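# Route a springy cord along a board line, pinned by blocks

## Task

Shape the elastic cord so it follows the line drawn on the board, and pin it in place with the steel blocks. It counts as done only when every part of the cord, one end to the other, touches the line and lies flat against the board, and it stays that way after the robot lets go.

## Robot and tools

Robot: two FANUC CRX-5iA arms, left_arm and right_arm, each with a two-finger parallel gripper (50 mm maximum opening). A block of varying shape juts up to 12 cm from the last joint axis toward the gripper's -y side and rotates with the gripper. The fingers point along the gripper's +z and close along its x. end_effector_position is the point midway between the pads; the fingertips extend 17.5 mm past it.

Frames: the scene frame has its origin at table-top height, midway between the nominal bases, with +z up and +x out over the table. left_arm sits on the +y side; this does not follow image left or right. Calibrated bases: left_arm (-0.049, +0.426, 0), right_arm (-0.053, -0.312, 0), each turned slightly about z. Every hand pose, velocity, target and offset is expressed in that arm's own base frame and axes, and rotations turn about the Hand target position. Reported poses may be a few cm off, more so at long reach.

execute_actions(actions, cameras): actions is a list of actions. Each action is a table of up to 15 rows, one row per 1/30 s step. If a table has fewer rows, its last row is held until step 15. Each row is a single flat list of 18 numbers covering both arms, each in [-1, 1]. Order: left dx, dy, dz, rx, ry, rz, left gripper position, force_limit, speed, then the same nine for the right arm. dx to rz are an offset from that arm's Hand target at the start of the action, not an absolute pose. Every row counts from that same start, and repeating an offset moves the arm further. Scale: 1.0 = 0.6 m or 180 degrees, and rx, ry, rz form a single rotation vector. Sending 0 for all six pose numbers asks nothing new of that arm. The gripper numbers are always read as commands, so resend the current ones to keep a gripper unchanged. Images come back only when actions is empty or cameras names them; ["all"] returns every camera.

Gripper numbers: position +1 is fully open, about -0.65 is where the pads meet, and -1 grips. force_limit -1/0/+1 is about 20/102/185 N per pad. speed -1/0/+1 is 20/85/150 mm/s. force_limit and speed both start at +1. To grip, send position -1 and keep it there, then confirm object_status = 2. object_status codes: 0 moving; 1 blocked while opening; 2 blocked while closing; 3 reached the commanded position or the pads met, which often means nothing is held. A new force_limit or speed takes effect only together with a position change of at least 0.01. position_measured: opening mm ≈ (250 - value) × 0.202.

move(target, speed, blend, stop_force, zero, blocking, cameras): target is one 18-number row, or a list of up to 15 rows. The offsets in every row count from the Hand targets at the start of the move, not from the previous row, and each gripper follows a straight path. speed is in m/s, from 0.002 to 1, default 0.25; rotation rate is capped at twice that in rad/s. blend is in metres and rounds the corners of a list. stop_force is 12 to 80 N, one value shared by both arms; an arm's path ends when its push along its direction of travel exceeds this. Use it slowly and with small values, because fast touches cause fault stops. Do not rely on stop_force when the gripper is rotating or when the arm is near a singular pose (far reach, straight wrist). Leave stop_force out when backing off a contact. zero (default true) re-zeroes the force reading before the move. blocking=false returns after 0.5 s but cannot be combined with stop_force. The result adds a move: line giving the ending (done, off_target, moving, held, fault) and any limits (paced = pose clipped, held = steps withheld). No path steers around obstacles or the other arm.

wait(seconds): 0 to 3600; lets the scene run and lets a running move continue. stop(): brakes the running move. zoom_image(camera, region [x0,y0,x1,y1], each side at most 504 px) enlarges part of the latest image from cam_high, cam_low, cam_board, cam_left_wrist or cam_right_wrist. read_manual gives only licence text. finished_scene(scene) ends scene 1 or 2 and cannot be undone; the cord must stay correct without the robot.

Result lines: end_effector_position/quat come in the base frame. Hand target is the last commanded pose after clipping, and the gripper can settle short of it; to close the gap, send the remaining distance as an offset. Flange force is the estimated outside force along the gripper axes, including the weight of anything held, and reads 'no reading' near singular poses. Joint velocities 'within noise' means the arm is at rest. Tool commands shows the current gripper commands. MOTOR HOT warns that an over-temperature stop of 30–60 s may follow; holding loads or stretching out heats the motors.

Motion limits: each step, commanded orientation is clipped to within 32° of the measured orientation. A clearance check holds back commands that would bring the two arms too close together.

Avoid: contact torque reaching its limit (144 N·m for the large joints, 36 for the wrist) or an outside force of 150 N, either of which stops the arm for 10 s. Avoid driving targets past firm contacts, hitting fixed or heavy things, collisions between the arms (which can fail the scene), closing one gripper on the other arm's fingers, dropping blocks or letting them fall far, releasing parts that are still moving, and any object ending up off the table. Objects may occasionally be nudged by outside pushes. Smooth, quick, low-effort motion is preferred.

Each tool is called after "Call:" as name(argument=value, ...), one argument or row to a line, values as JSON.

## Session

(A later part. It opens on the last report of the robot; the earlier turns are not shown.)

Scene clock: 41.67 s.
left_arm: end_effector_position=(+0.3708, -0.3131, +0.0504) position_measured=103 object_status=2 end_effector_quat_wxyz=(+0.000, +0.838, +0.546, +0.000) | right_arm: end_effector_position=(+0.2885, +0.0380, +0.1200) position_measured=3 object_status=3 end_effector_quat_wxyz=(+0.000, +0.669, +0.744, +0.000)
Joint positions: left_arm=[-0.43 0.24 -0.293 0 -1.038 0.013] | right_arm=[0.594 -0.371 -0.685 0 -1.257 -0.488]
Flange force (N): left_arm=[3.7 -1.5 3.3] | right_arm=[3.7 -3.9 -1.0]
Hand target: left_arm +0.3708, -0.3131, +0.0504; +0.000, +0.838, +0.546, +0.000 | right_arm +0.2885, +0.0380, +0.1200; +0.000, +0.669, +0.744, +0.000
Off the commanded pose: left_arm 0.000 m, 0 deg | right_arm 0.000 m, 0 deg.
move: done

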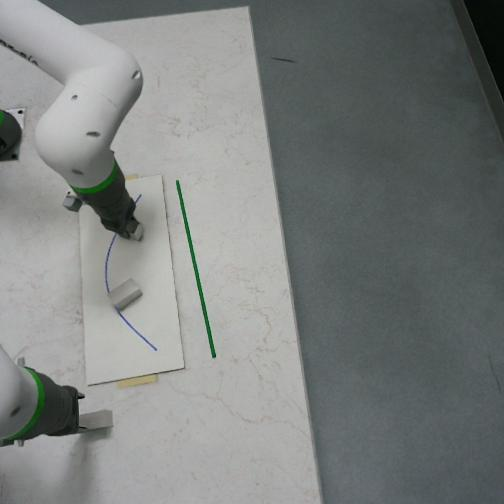

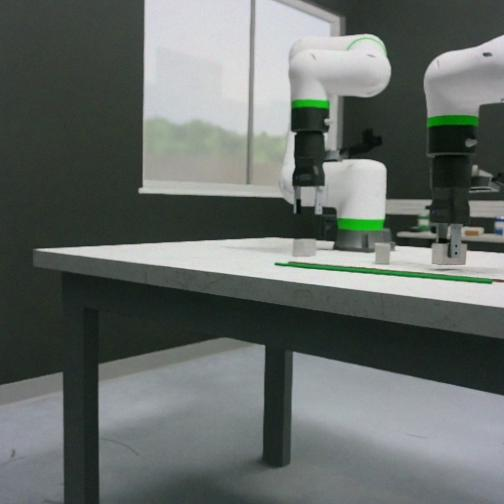

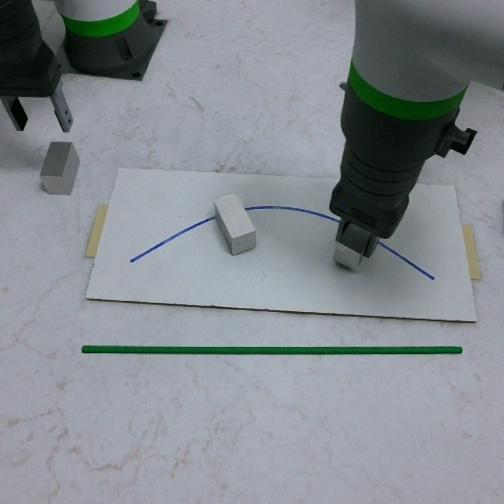

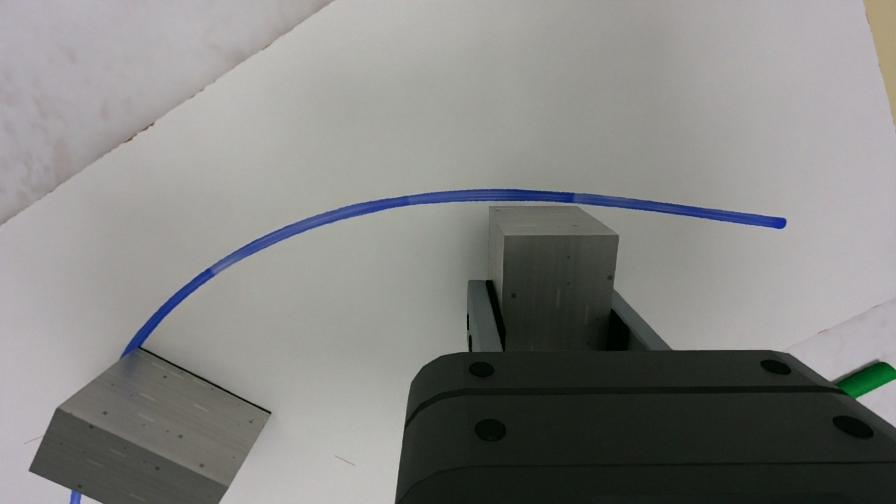

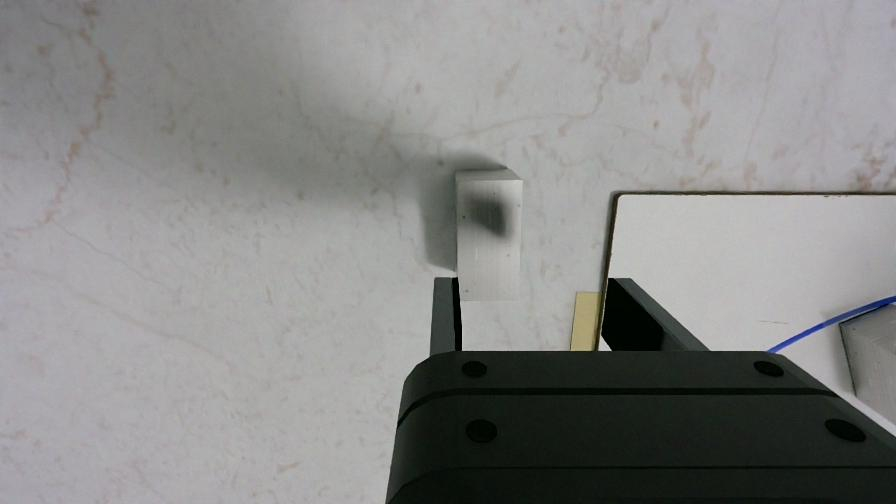

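Call:
move(
  target=[0.0023,-0.001,-0.018,0,0,0,-1,-0.9,-0.7,0,0,-0.145,0,0,0,1,-0.9,-0.7],
  speed=0.1,
)

Call:
move(
  target=[0,0,-0.01,0,0,0,-1,-0.9,-0.7,0,0,0,0,0,0,-1,-0.9,-0.7],
  speed=0.01,
  cameras=["cam_left_wrist","cam_right_wrist"],
)

Scene clock: 43.87 s.
left_arm: end_effector_position=(+0.3722, -0.3138, +0.0396) position_measured=103 object_status=2 end_effector_quat_wxyz=(+0.000, +0.838, +0.545, +0.000) | right_arm: end_effector_position=(+0.2885, +0.0381, +0.0330) position_measured=3 object_status=3 end_effector_quat_wxyz=(+0.000, +0.669, +0.744, +0.000)
Joint positions: left_arm=[-0.43 0.257 -0.3 0 -1.014 0.013] | right_arm=[0.595 -0.246 -0.824 0 -0.992 -0.489]
Flange force (N): left_arm=[4.0 -2.1 1.9] | right_arm=[3.3 -1.5 -0.6]
Hand target: left_arm +0.3722, -0.3137, +0.0396; +0.000, +0.838, +0.546, +0.000 | right_arm +0.2885, +0.0380, +0.0330; +0.000, +0.669, +0.744, +0.000
Off the commanded pose: left_arm 0.000 m, 0 deg | right_arm 0.000 m, 0 deg.
move: done

Scene clock: 44.70 s.
left_arm: end_effector_position=(+0.3722, -0.3137, +0.0336) position_measured=103 object_status=2 end_effector_quat_wxyz=(+0.000, +0.838, +0.546, +0.000) | right_arm: end_effector_position=(+0.2885, +0.0380, +0.0330) position_measured=102 object_status=2 end_effector_quat_wxyz=(+0.000, +0.669, +0.744, +0.000)
Joint positions: left_arm=[-0.43 0.265 -0.306 0 -1 0.013] | right_arm=[0.594 -0.246 -0.824 0 -0.992 -0.488]
Flange force (N): left_arm=[18.8 -0.5 -64.8] | right_arm=[1.9 -1.6 -1.3]
Hand target: left_arm +0.3722, -0.3137, +0.0336; +0.000, +0.838, +0.546, +0.000 | right_arm +0.2885, +0.0380, +0.0330; +0.000, +0.669, +0.744, +0.000
Off the commanded pose: left_arm 0.000 m, 0 deg | right_arm 0.000 m, 0 deg.
move: done

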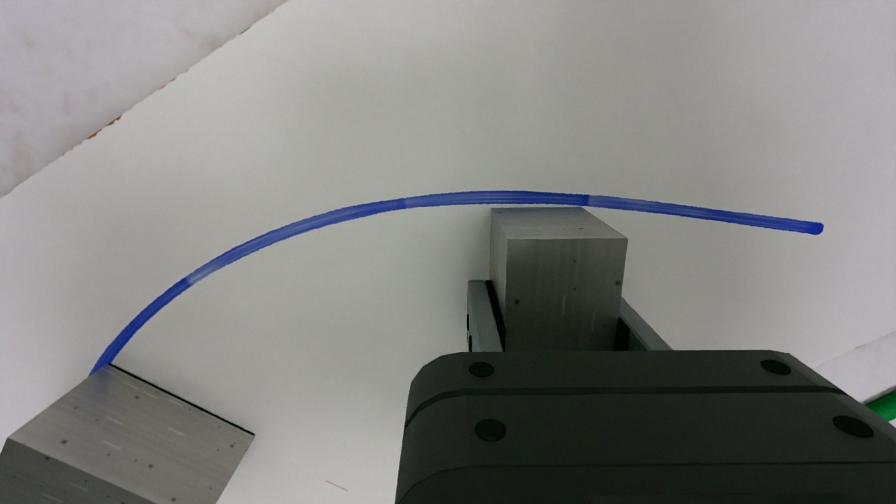

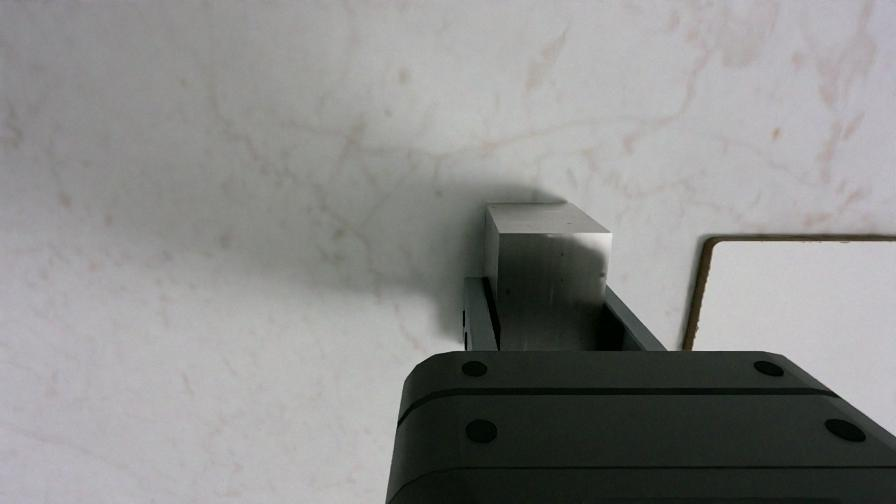

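Call:
move(
  target=[
    [0,0,0.005,0,0,0,-1,-0.9,-0.7,0,0,0,0,0,0,-1,-0.9,-0.7],
    [0,0,0.005,0,0,0,1,-0.9,-0.7,0,0,0,0,0,0,1,-0.9,-0.7],
    [0,0,0.144,0,0,0,1,-0.9,-0.7,0,0,0.145,0,0,0,1,-0.9,-0.7],
    [0.1983,0.117,0.144,0,0,-0.3217,1,-0.9,-0.7,0.37,0.3003,0.145,0,0,0.5144,1,-0.9,-0.7],
  ],
  cameras=["all"],
)

Scene clock: 53.87 s.
left_arm: end_effector_position=(+0.4911, -0.2435, +0.1200) position_measured=3 object_status=3 end_effector_quat_wxyz=(+0.000, +0.997, +0.072, +0.000) | right_arm: end_effector_position=(+0.5104, +0.2183, +0.1200) position_measured=3 object_status=3 end_effector_quat_wxyz=(+0.000, -0.076, +0.997, +0.000)
Joint positions: left_arm=[-0.221 0.313 -0.02 -0.001 -1.238 -1.206] | right_arm=[0.64 0.329 0.001 0 -1.243 1.082]
Flange force (N): left_arm=[-0.1 -4.0 -1.5] | right_arm=[2.9 3.0 -1.7]
Hand target: left_arm +0.4911, -0.2435, +0.1200; +0.000, +0.997, +0.072, +0.000 | right_arm +0.5105, +0.2181, +0.1200; +0.000, -0.075, +0.997, +0.000
Off the commanded pose: left_arm 0.000 m, 0 deg | right_arm 0.000 m, 0 deg.
move: done

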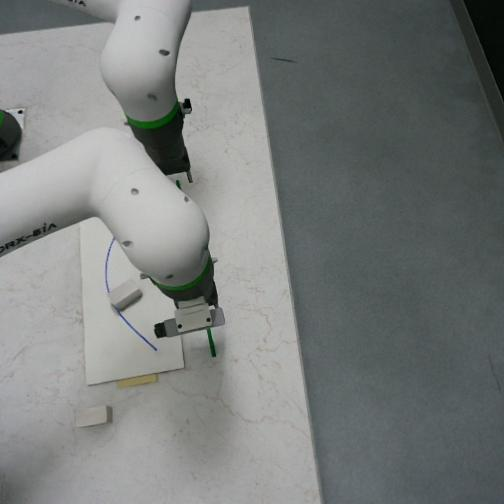

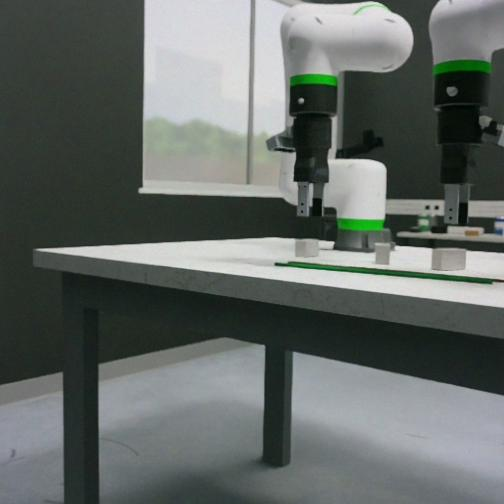

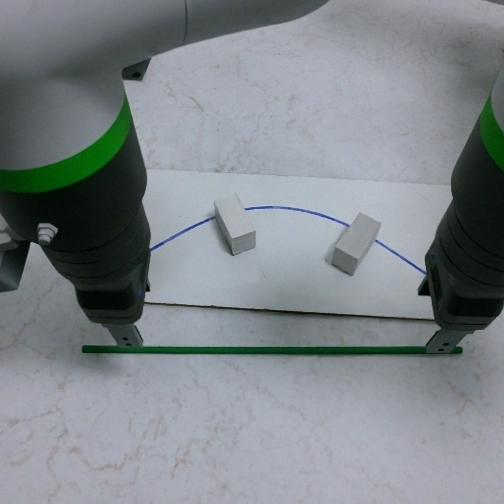

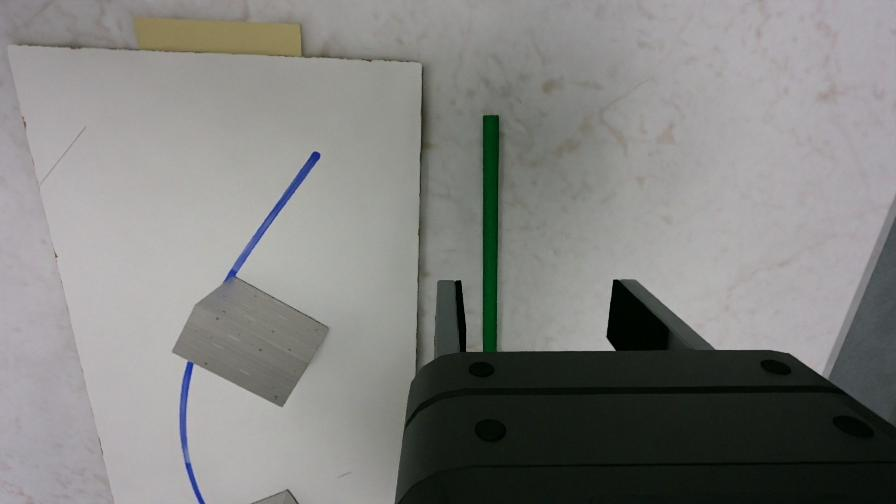

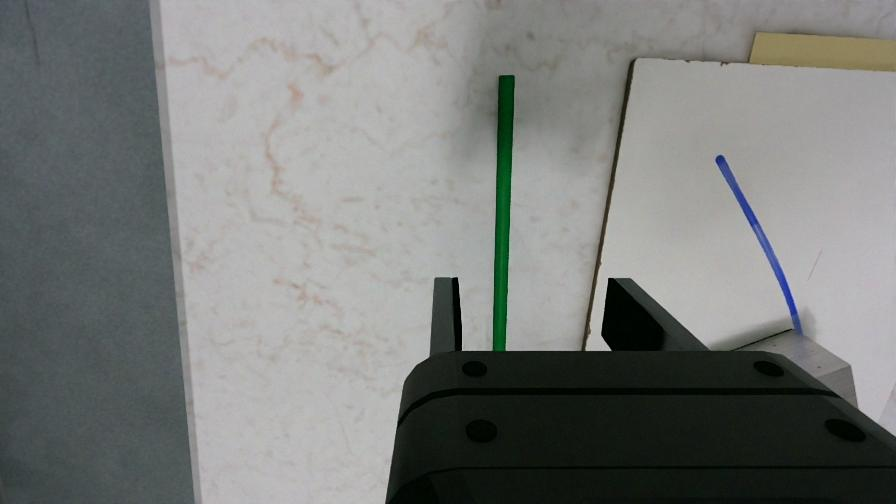

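Call:
move(
  target=[0,0,-0.1675,0,0,0,1,-1,-0.9,-0.0158,0,-0.1675,0,0,0,1,-1,-0.9],
  speed=0.1,
  stop_force=15,
)

Call:
move(
  target=[0,0,0,0,0,0,-1,-1,-0.7,0,0,0,0,0,0,-1,-1,-0.7],
  cameras=["all"],
)

Scene clock: 56.83 s.
left_arm: end_effector_position=(+0.4911, -0.2435, +0.0195) position_measured=3 object_status=3 end_effector_quat_wxyz=(+0.000, +0.997, +0.072, +0.000) | right_arm: end_effector_position=(+0.5010, +0.2181, +0.0195) position_measured=3 object_status=3 end_effector_quat_wxyz=(+0.000, -0.075, +0.997, +0.000)
Joint positions: left_arm=[-0.221 0.419 -0.134 -0.001 -1.019 -1.206] | right_arm=[0.651 0.414 -0.14 0 -1.016 1.071]
Flange force (N): left_arm=[-2.4 -6.7 -12.6] | right_arm=[3.4 1.2 -2.0]
Hand target: left_arm +0.4911, -0.2435, +0.0195; +0.000, +0.997, +0.072, +0.000 | right_arm +0.5010, +0.2181, +0.0195; +0.000, -0.075, +0.997, +0.000
Off the commanded pose: left_arm 0.000 m, 0 deg | right_arm 0.000 m, 0 deg.
move: done

Scene clock: 58.13 s.
left_arm: end_effector_position=(+0.4911, -0.2435, +0.0194) position_measured=214 object_status=2 end_effector_quat_wxyz=(+0.000, +0.997, +0.072, +0.000) | right_arm: end_effector_position=(+0.5010, +0.2181, +0.0195) position_measured=212 object_status=2 end_effector_quat_wxyz=(+0.000, -0.075, +0.997, +0.000)
Joint positions: left_arm=[-0.221 0.419 -0.134 -0.001 -1.019 -1.206] | right_arm=[0.651 0.414 -0.14 0 -1.016 1.071]
Flange force (N): left_arm=[-0.6 -3.5 -4.1] | right_arm=[2.5 1.5 -1.4]
Hand target: left_arm +0.4911, -0.2435, +0.0195; +0.000, +0.997, +0.072, +0.000 | right_arm +0.5010, +0.2181, +0.0195; +0.000, -0.075, +0.997, +0.000
Off the commanded pose: left_arm 0.000 m, 0 deg | right_arm 0.000 m, 0 deg.
move: done

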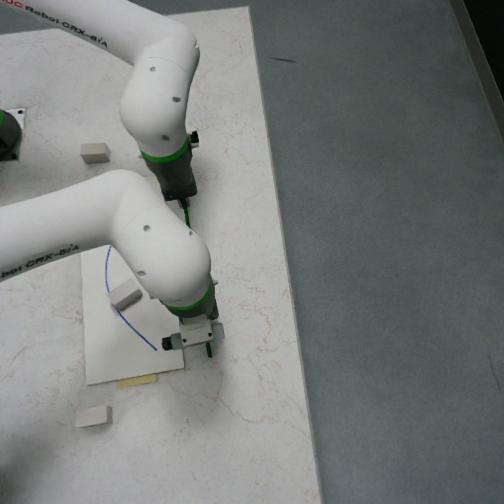

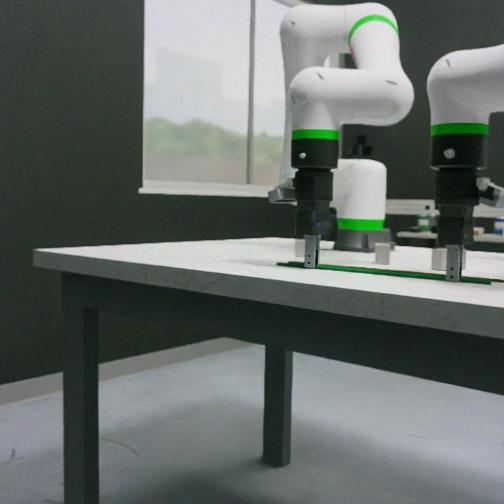

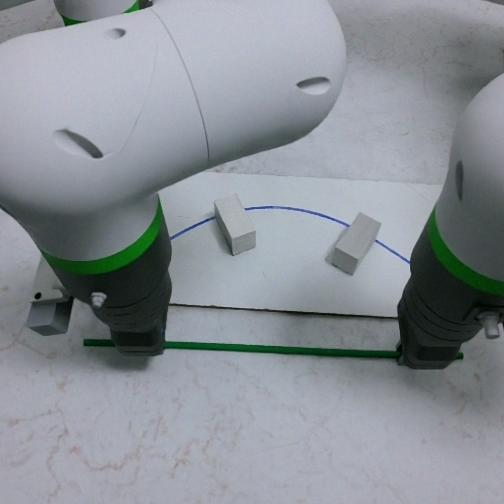

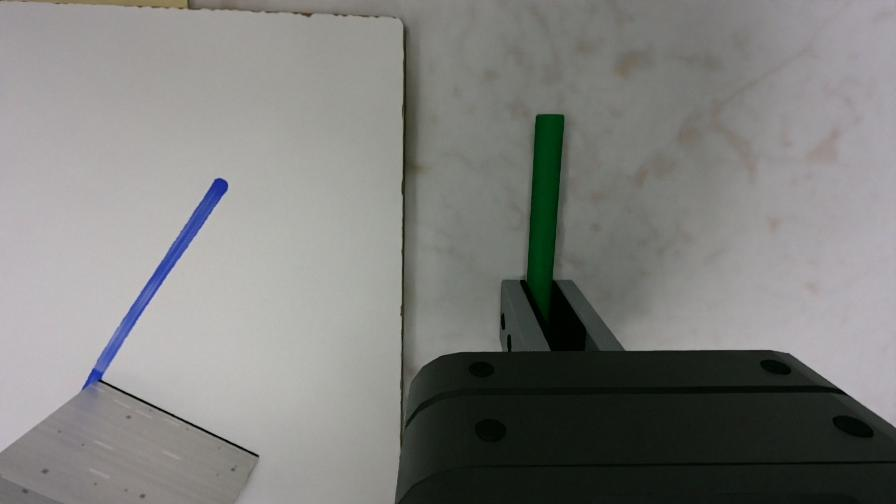

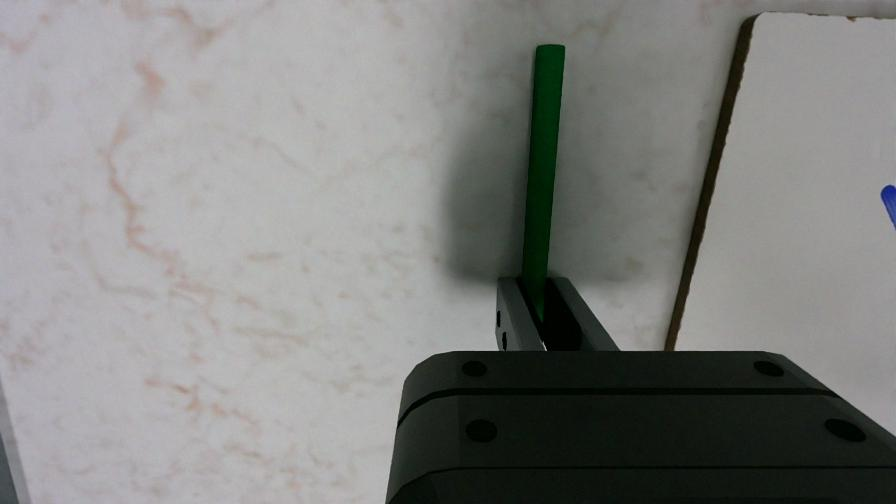

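Call:
move(
  target=[
    [0,0,0.11,0,0,0,-1,-1,-0.7,0,0,0.11,0,0,0,-1,-1,-0.7],
    [-0.2885,-0.027,0.11,0,0,-0.034,-1,-1,-0.7,-0.335,-0.0313,0.11,0,0,-0.034,-1,-1,-0.7],
    [-0.2885,-0.027,0.025,0,0,-0.034,-1,-1,-0.7,-0.335,-0.0313,0.025,0,0,-0.034,-1,-1,-0.7],
  ],
  blend=[0.02,0,0],
  speed=[0.15,0.15,0.08],
  cameras=["all"],
)

Scene clock: 63.10 s.
left_arm: end_effector_position=(+0.3181, -0.2597, +0.0345) position_measured=214 object_status=2 end_effector_quat_wxyz=(+0.000, +1.000, +0.018, +0.000) | right_arm: end_effector_position=(+0.3000, +0.1994, +0.0345) position_measured=212 object_status=2 end_effector_quat_wxyz=(+0.000, -0.022, +1.000, +0.000)
Joint positions: left_arm=[-0.363 0.088 -0.517 -0.001 -0.967 -1.171] | right_arm=[0.956 -0.042 -0.65 0 -0.963 0.659]
Flange force (N): left_arm=[-0.2 -7.4 -2.5] | right_arm=[4.5 -1.4 -1.9]
Hand target: left_arm +0.3180, -0.2597, +0.0345; +0.000, +1.000, +0.018, +0.000 | right_arm +0.3000, +0.1994, +0.0345; +0.000, -0.022, +1.000, +0.000
Off the commanded pose: left_arm 0.000 m, 0 deg | right_arm 0.000 m, 0 deg.
move: done

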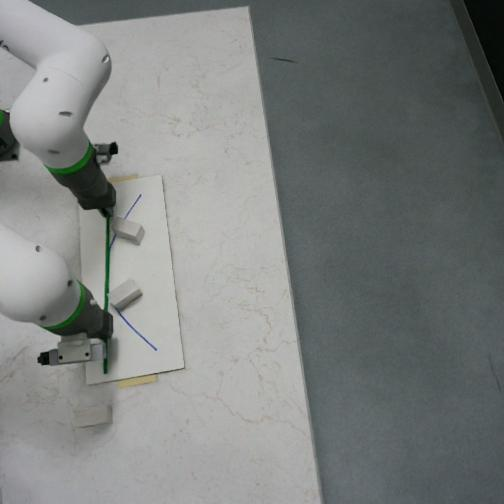

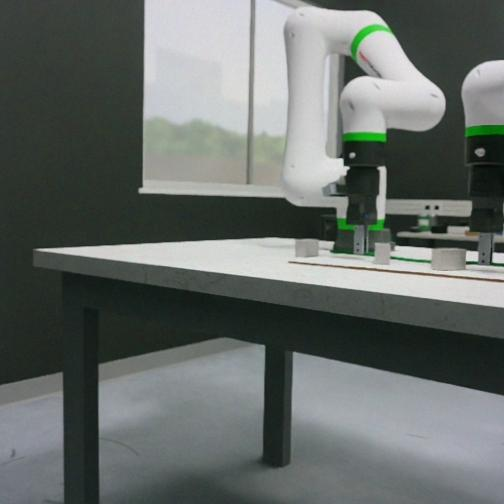

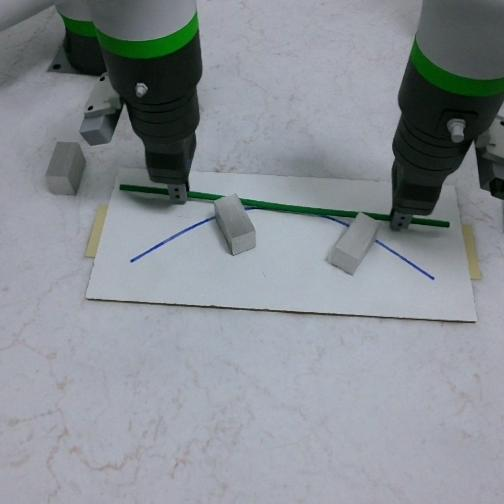

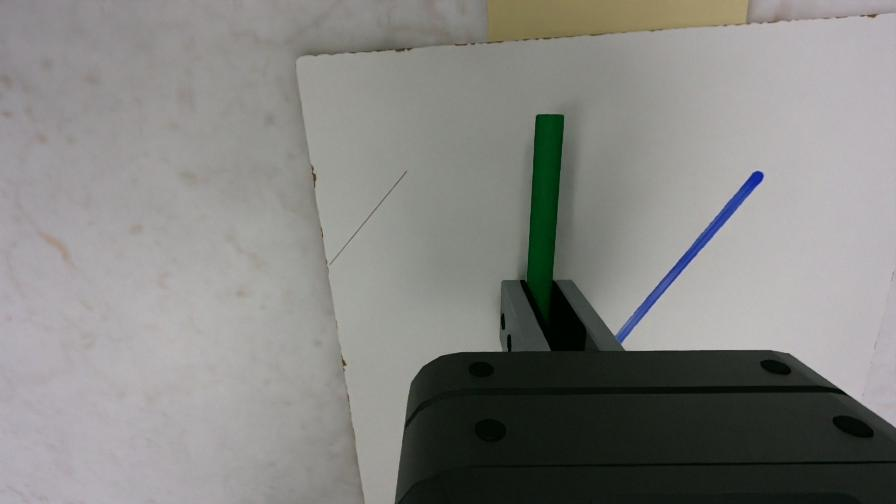

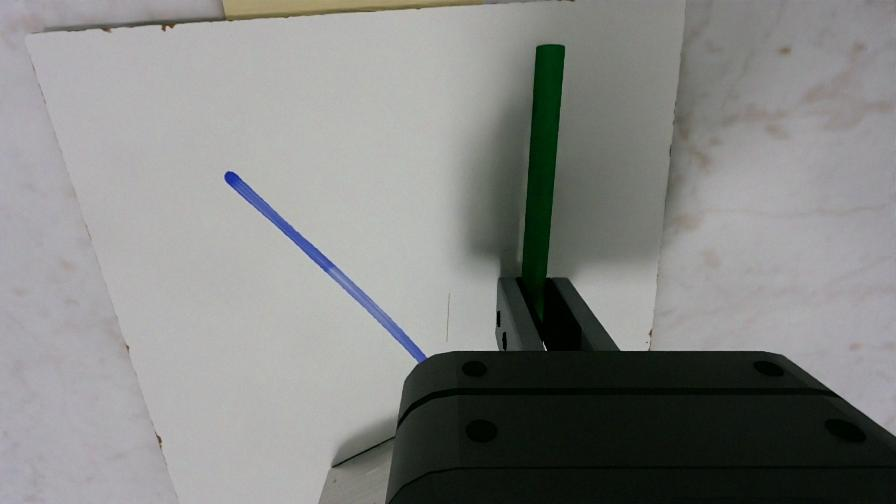

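Call:
move(
  target=[
    [0,0,-0.0155,0,0,0,-1,-1,-0.7,0,0,-0.0155,0,0,0,-1,-1,-0.7],
    [0,0,-0.0155,0,0,0,0.4,-1,-0.9,0,0,-0.0155,0,0,0,0.4,-1,-0.9],
  ],
  speed=0.03,
)

Call:
move(
  target=[
    [0,0,0.158,0,0,0,0.4,-1,-0.9,0,0,0.158,0,0,0,0.4,-1,-0.9],
    [-0.0592,0.2845,0.158,0,0,0.4906,1,-0.9,-0.7,-0.0192,-0.2688,0.158,0,0,-0.4806,1,-0.9,-0.7],
  ],
  cameras=["all"],
)

Scene clock: 65.97 s.
left_arm: end_effector_position=(+0.3180, -0.2597, +0.0252) position_measured=92 object_status=3 end_effector_quat_wxyz=(+0.000, +1.000, +0.018, +0.000) | right_arm: end_effector_position=(+0.3000, +0.1994, +0.0252) position_measured=92 object_status=3 end_effector_quat_wxyz=(+0.000, -0.022, +1.000, +0.000)
Joint positions: left_arm=[-0.363 0.103 -0.527 -0.001 -0.942 -1.171] | right_arm=[0.956 -0.025 -0.66 0 -0.935 0.659]
Flange force (N): left_arm=[-8.1 -6.0 -26.7] | right_arm=[2.9 1.2 -1.8]
Hand target: left_arm +0.3180, -0.2597, +0.0252; +0.000, +1.000, +0.018, +0.000 | right_arm +0.3000, +0.1994, +0.0252; +0.000, -0.022, +1.000, +0.000
Off the commanded pose: left_arm 0.000 m, 0 deg | right_arm 0.000 m, 0 deg.
move: done

Scene clock: 70.80 s.
left_arm: end_effector_position=(+0.2825, -0.0890, +0.1200) position_measured=3 object_status=3 end_effector_quat_wxyz=(+0.000, +0.705, +0.710, +0.000) | right_arm: end_effector_position=(+0.2885, +0.0381, +0.1200) position_measured=3 object_status=3 end_effector_quat_wxyz=(+0.000, +0.669, +0.743, +0.000)
Joint positions: left_arm=[0.149 -0.353 -0.673 0 -1.251 -0.142] | right_arm=[0.595 -0.371 -0.685 0 -1.257 -0.489]
Flange force (N): left_arm=[6.4 -3.9 -1.7] | right_arm=[3.4 -1.3 -1.2]
Hand target: left_arm +0.2825, -0.0890, +0.1200; +0.000, +0.705, +0.710, +0.000 | right_arm +0.2885, +0.0381, +0.1200; +0.000, +0.669, +0.743, +0.000
Off the commanded pose: left_arm 0.000 m, 0 deg | right_arm 0.000 m, 0 deg.
move: done

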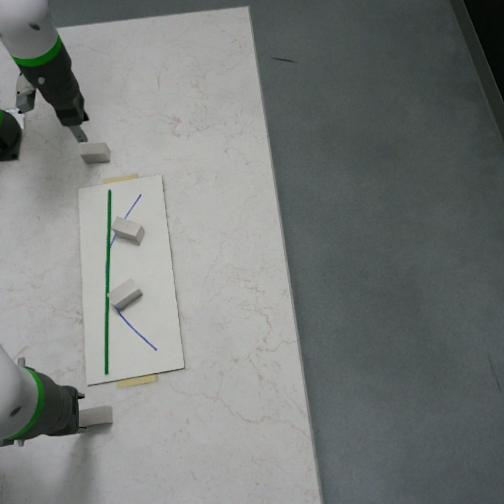

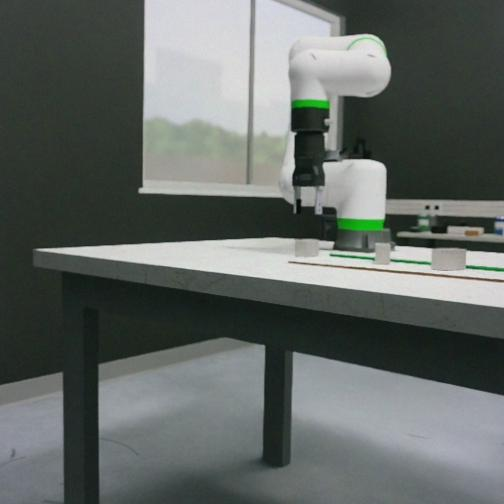

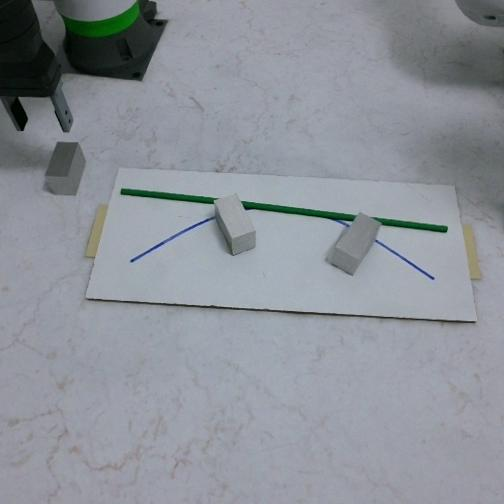

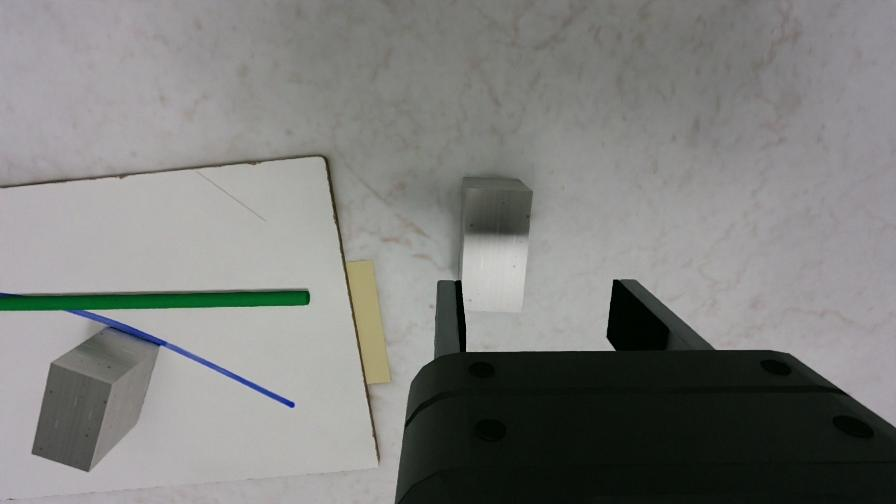

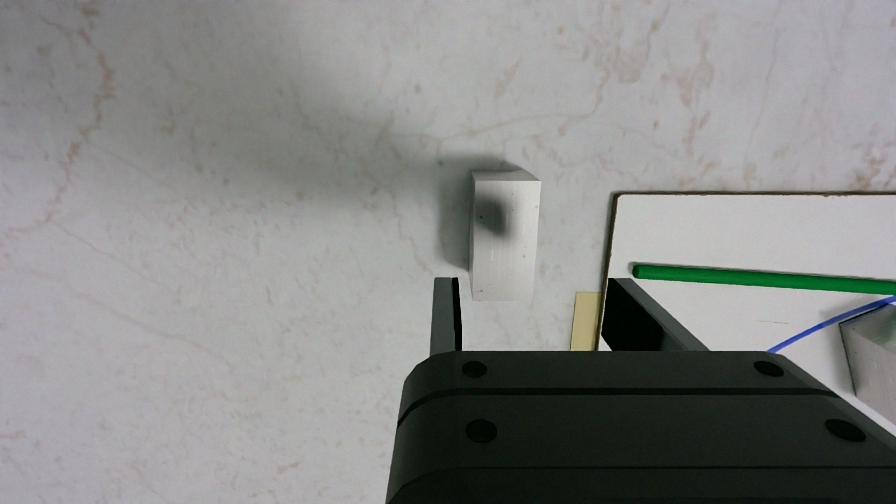

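Call:
move(
  target=[
    [0.004,0.005,-0.145,0,0,0,1,-0.9,-0.7,0,0.003,-0.145,0,0,0,1,-0.9,-0.7],
    [0.004,0.005,-0.145,0,0,0,-1,-0.9,-0.7,0,0.003,-0.145,0,0,0,-1,-0.9,-0.7],
  ],
  speed=0.12,
)

Call:
move(
  target=[
    [0,0,0.145,0,0,0,-1,-0.9,-0.7,0,0,0.145,0,0,0,-1,-0.9,-0.7],
    [-0.0034,-0.2143,0.145,0,0,0.5078,-1,-0.9,-0.7,-0.0345,0.1809,0.145,0,0,-0.5211,-1,-0.9,-0.7],
    [-0.0034,-0.2143,0.02,0,0,0.5078,-1,-0.9,-0.7,-0.0345,0.1809,0.02,0,0,-0.5211,-1,-0.9,-0.7],
  ],
  cameras=["all"],
)

Scene clock: 76.30 s.
left_arm: end_effector_position=(+0.2849, -0.0860, +0.0329) position_measured=103 object_status=2 end_effector_quat_wxyz=(+0.000, +0.705, +0.710, +0.000) | right_arm: end_effector_position=(+0.2885, +0.0399, +0.0330) position_measured=102 object_status=2 end_effector_quat_wxyz=(+0.000, +0.669, +0.743, +0.000)
Joint positions: left_arm=[0.159 -0.223 -0.808 0 -0.986 -0.152] | right_arm=[0.6 -0.245 -0.824 0 -0.992 -0.495]
Flange force (N): left_arm=[5.0 -3.2 -2.9] | right_arm=[2.0 -1.4 -1.7]
Hand target: left_arm +0.2849, -0.0860, +0.0330; +0.000, +0.705, +0.710, +0.000 | right_arm +0.2885, +0.0399, +0.0330; +0.000, +0.669, +0.743, +0.000
Off the commanded pose: left_arm 0.000 m, 0 deg | right_arm 0.000 m, 0 deg.
move: done

Scene clock: 81.23 s.
left_arm: end_effector_position=(+0.2829, -0.2146, +0.0450) position_measured=103 object_status=2 end_effector_quat_wxyz=(+0.000, -0.016, +1.000, +0.000) | right_arm: end_effector_position=(+0.2678, +0.1484, +0.0450) position_measured=102 object_status=2 end_effector_quat_wxyz=(+0.000, +1.000, +0.019, +0.000)
Joint positions: left_arm=[-0.274 -0.074 -0.65 0.001 -0.994 1.876] | right_arm=[0.945 -0.218 -0.771 0 -1.018 -2.477]
Flange force (N): left_arm=[1.3 6.4 2.3] | right_arm=[-2.2 -1.6 3.9]
Hand target: left_arm +0.2829, -0.2146, +0.0450; +0.000, -0.016, +1.000, +0.000 | right_arm +0.2678, +0.1484, +0.0450; +0.000, +1.000, +0.019, +0.000
Off the commanded pose: left_arm 0.000 m, 0 deg | right_arm 0.000 m, 0 deg.
move: done

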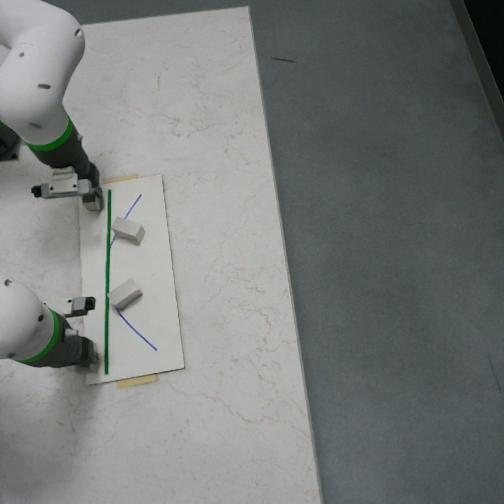

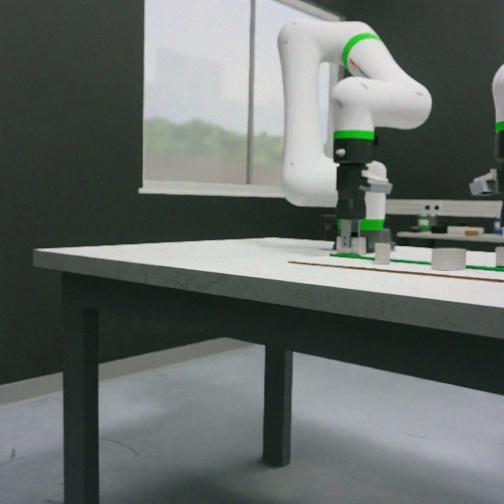

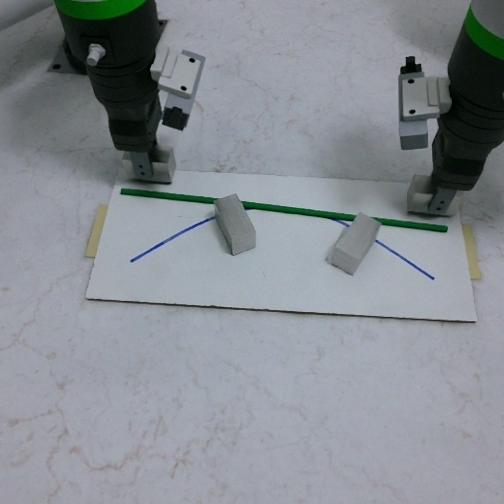

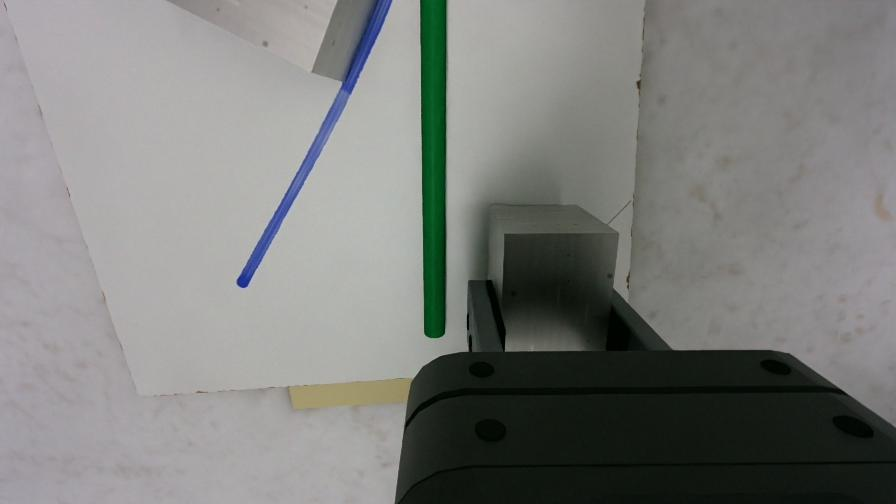

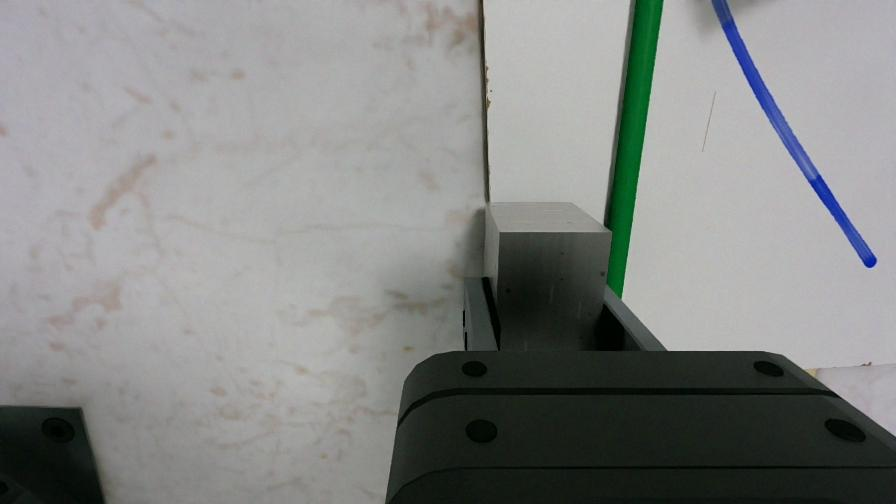

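Call:
move(
  target=[
    [0,0,-0.0067,0,0,0,-1,-0.9,-0.7,0,0,-0.006,0,0,0,-1,-0.9,-0.7],
    [0.0827,0.0087,-0.0067,0,0,-0.0944,-1,-0.9,-0.7,0.1013,0.0113,-0.006,0,0,0.1111,-1,-0.9,-0.7],
  ],
  speed=0.06,
  cameras=["all"],
)

Scene clock: 85.30 s.
left_arm: end_effector_position=(+0.3325, -0.2094, +0.0409) position_measured=103 object_status=2 end_effector_quat_wxyz=(+0.000, +0.132, +0.991, +0.000) | right_arm: end_effector_position=(+0.3286, +0.1552, +0.0414) position_measured=102 object_status=2 end_effector_quat_wxyz=(+0.000, +0.981, +0.193, +0.000)
Joint positions: left_arm=[-0.224 0.033 -0.558 0.001 -0.98 1.53] | right_arm=[0.807 -0.045 -0.633 0 -0.982 -1.99]
Flange force (N): left_arm=[2.2 4.7 3.1] | right_arm=[-3.3 -2.5 3.6]
Hand target: left_arm +0.3325, -0.2094, +0.0409; +0.000, +0.132, +0.991, +0.000 | right_arm +0.3286, +0.1552, +0.0414; +0.000, +0.981, +0.193, +0.000
Off the commanded pose: left_arm 0.000 m, 0 deg | right_arm 0.000 m, 0 deg.
move: done

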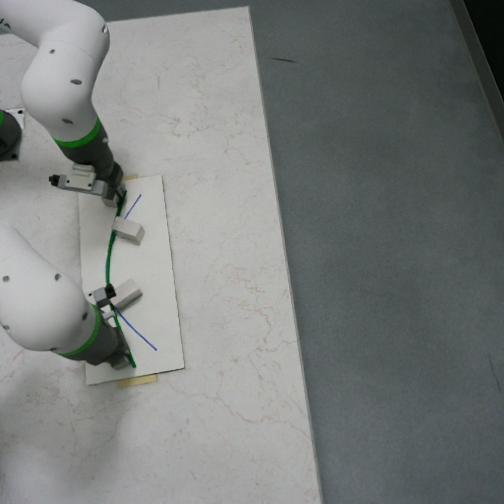

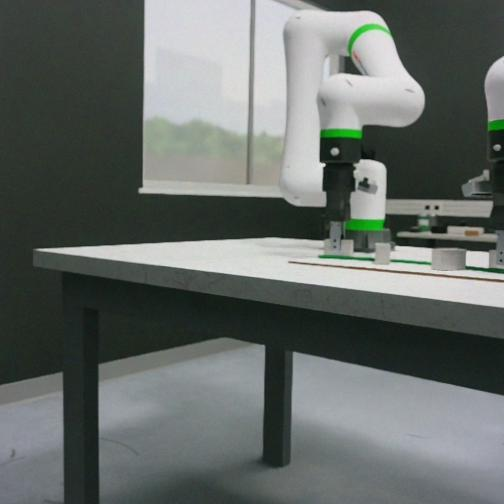

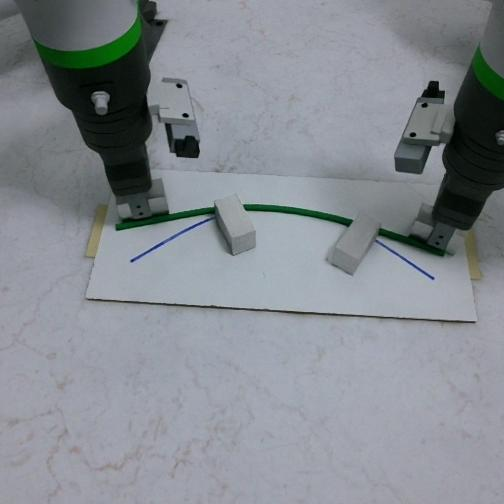

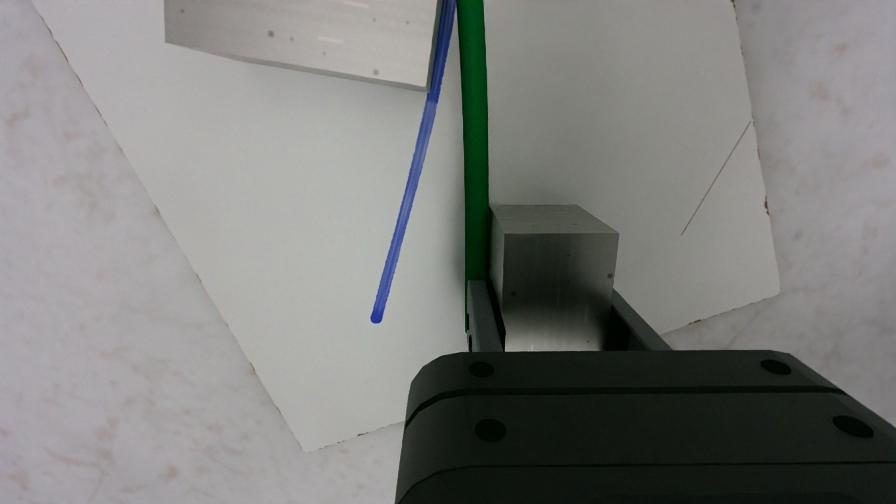

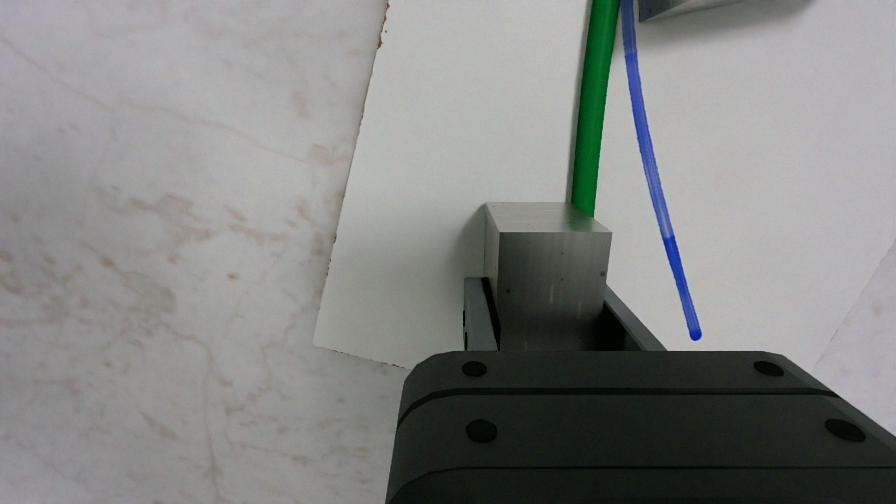

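Call:
move(
  target=[0.041,-0.011,0,0,0,-0.074,-1,-0.9,-0.7,0.0538,0.0235,0,0,0,0.0946,-1,-0.9,-0.7],
  speed=0.05,
  cameras=["all"],
)

Call:
zoom_image(
  camera="cam_board",
  region=[80, 150, 490, 330],
)

Scene clock: 89.17 s.
left_arm: end_effector_position=(+0.3571, -0.2160, +0.0409) position_measured=103 object_status=2 end_effector_quat_wxyz=(+0.000, +0.246, +0.969, +0.000) | right_arm: end_effector_position=(+0.3609, +0.1693, +0.0414) position_measured=102 object_status=2 end_effector_quat_wxyz=(+0.000, +0.942, +0.336, +0.000)
Joint positions: left_arm=[-0.227 0.093 -0.493 0.001 -0.985 1.3] | right_arm=[0.771 0.047 -0.542 0 -0.982 -1.657]
Flange force (N): left_arm=[3.6 4.0 3.2] | right_arm=[-1.6 -2.8 3.8]
Hand target: left_arm +0.3571, -0.2160, +0.0409; +0.000, +0.246, +0.969, +0.000 | right_arm +0.3608, +0.1693, +0.0414; +0.000, +0.942, +0.336, +0.000
Off the commanded pose: left_arm 0.000 m, 0 deg | right_arm 0.000 m, 0 deg.
move: done

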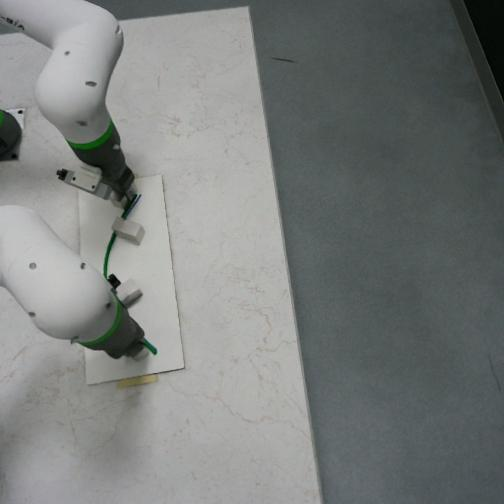

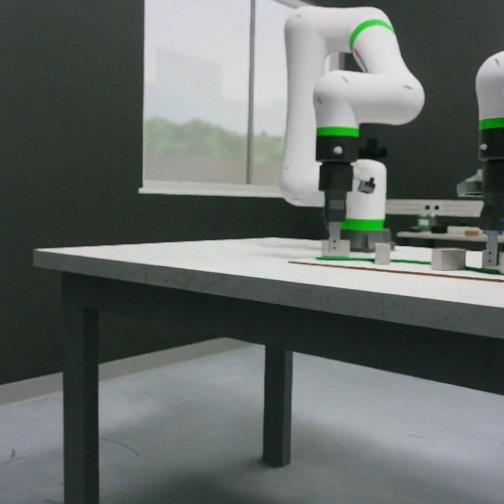

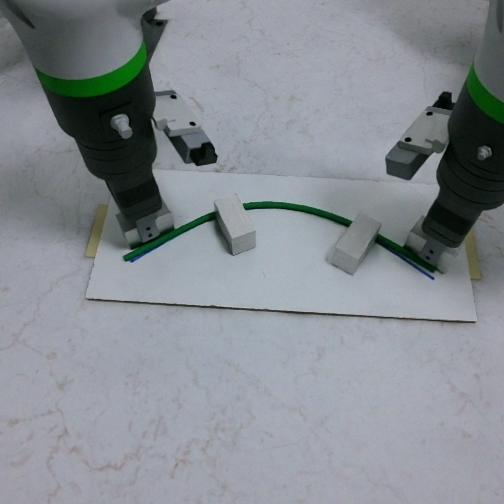

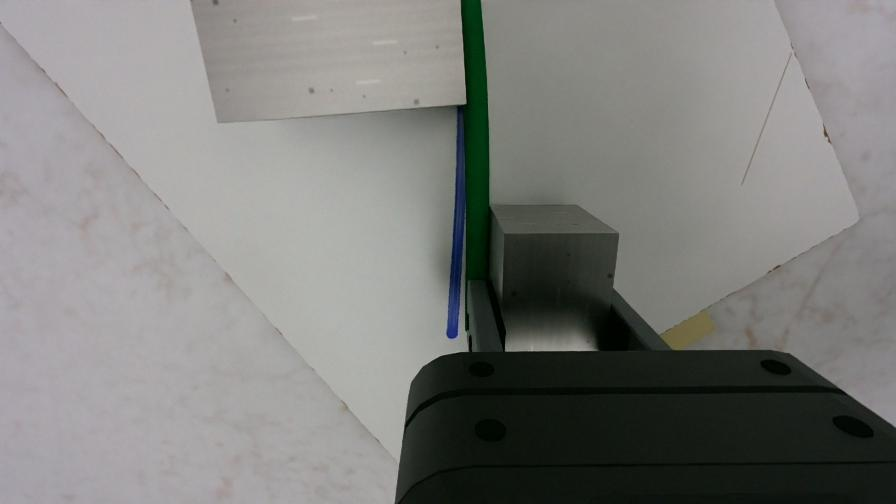

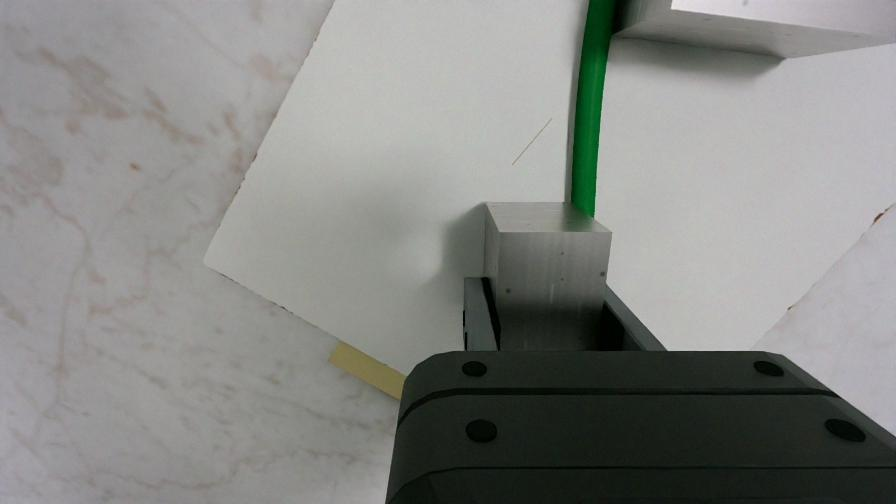

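Scaled by 1.229.

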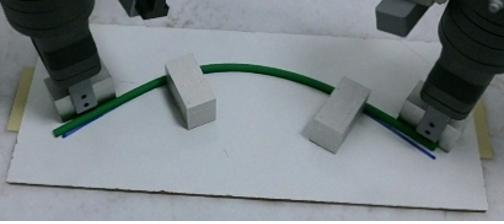

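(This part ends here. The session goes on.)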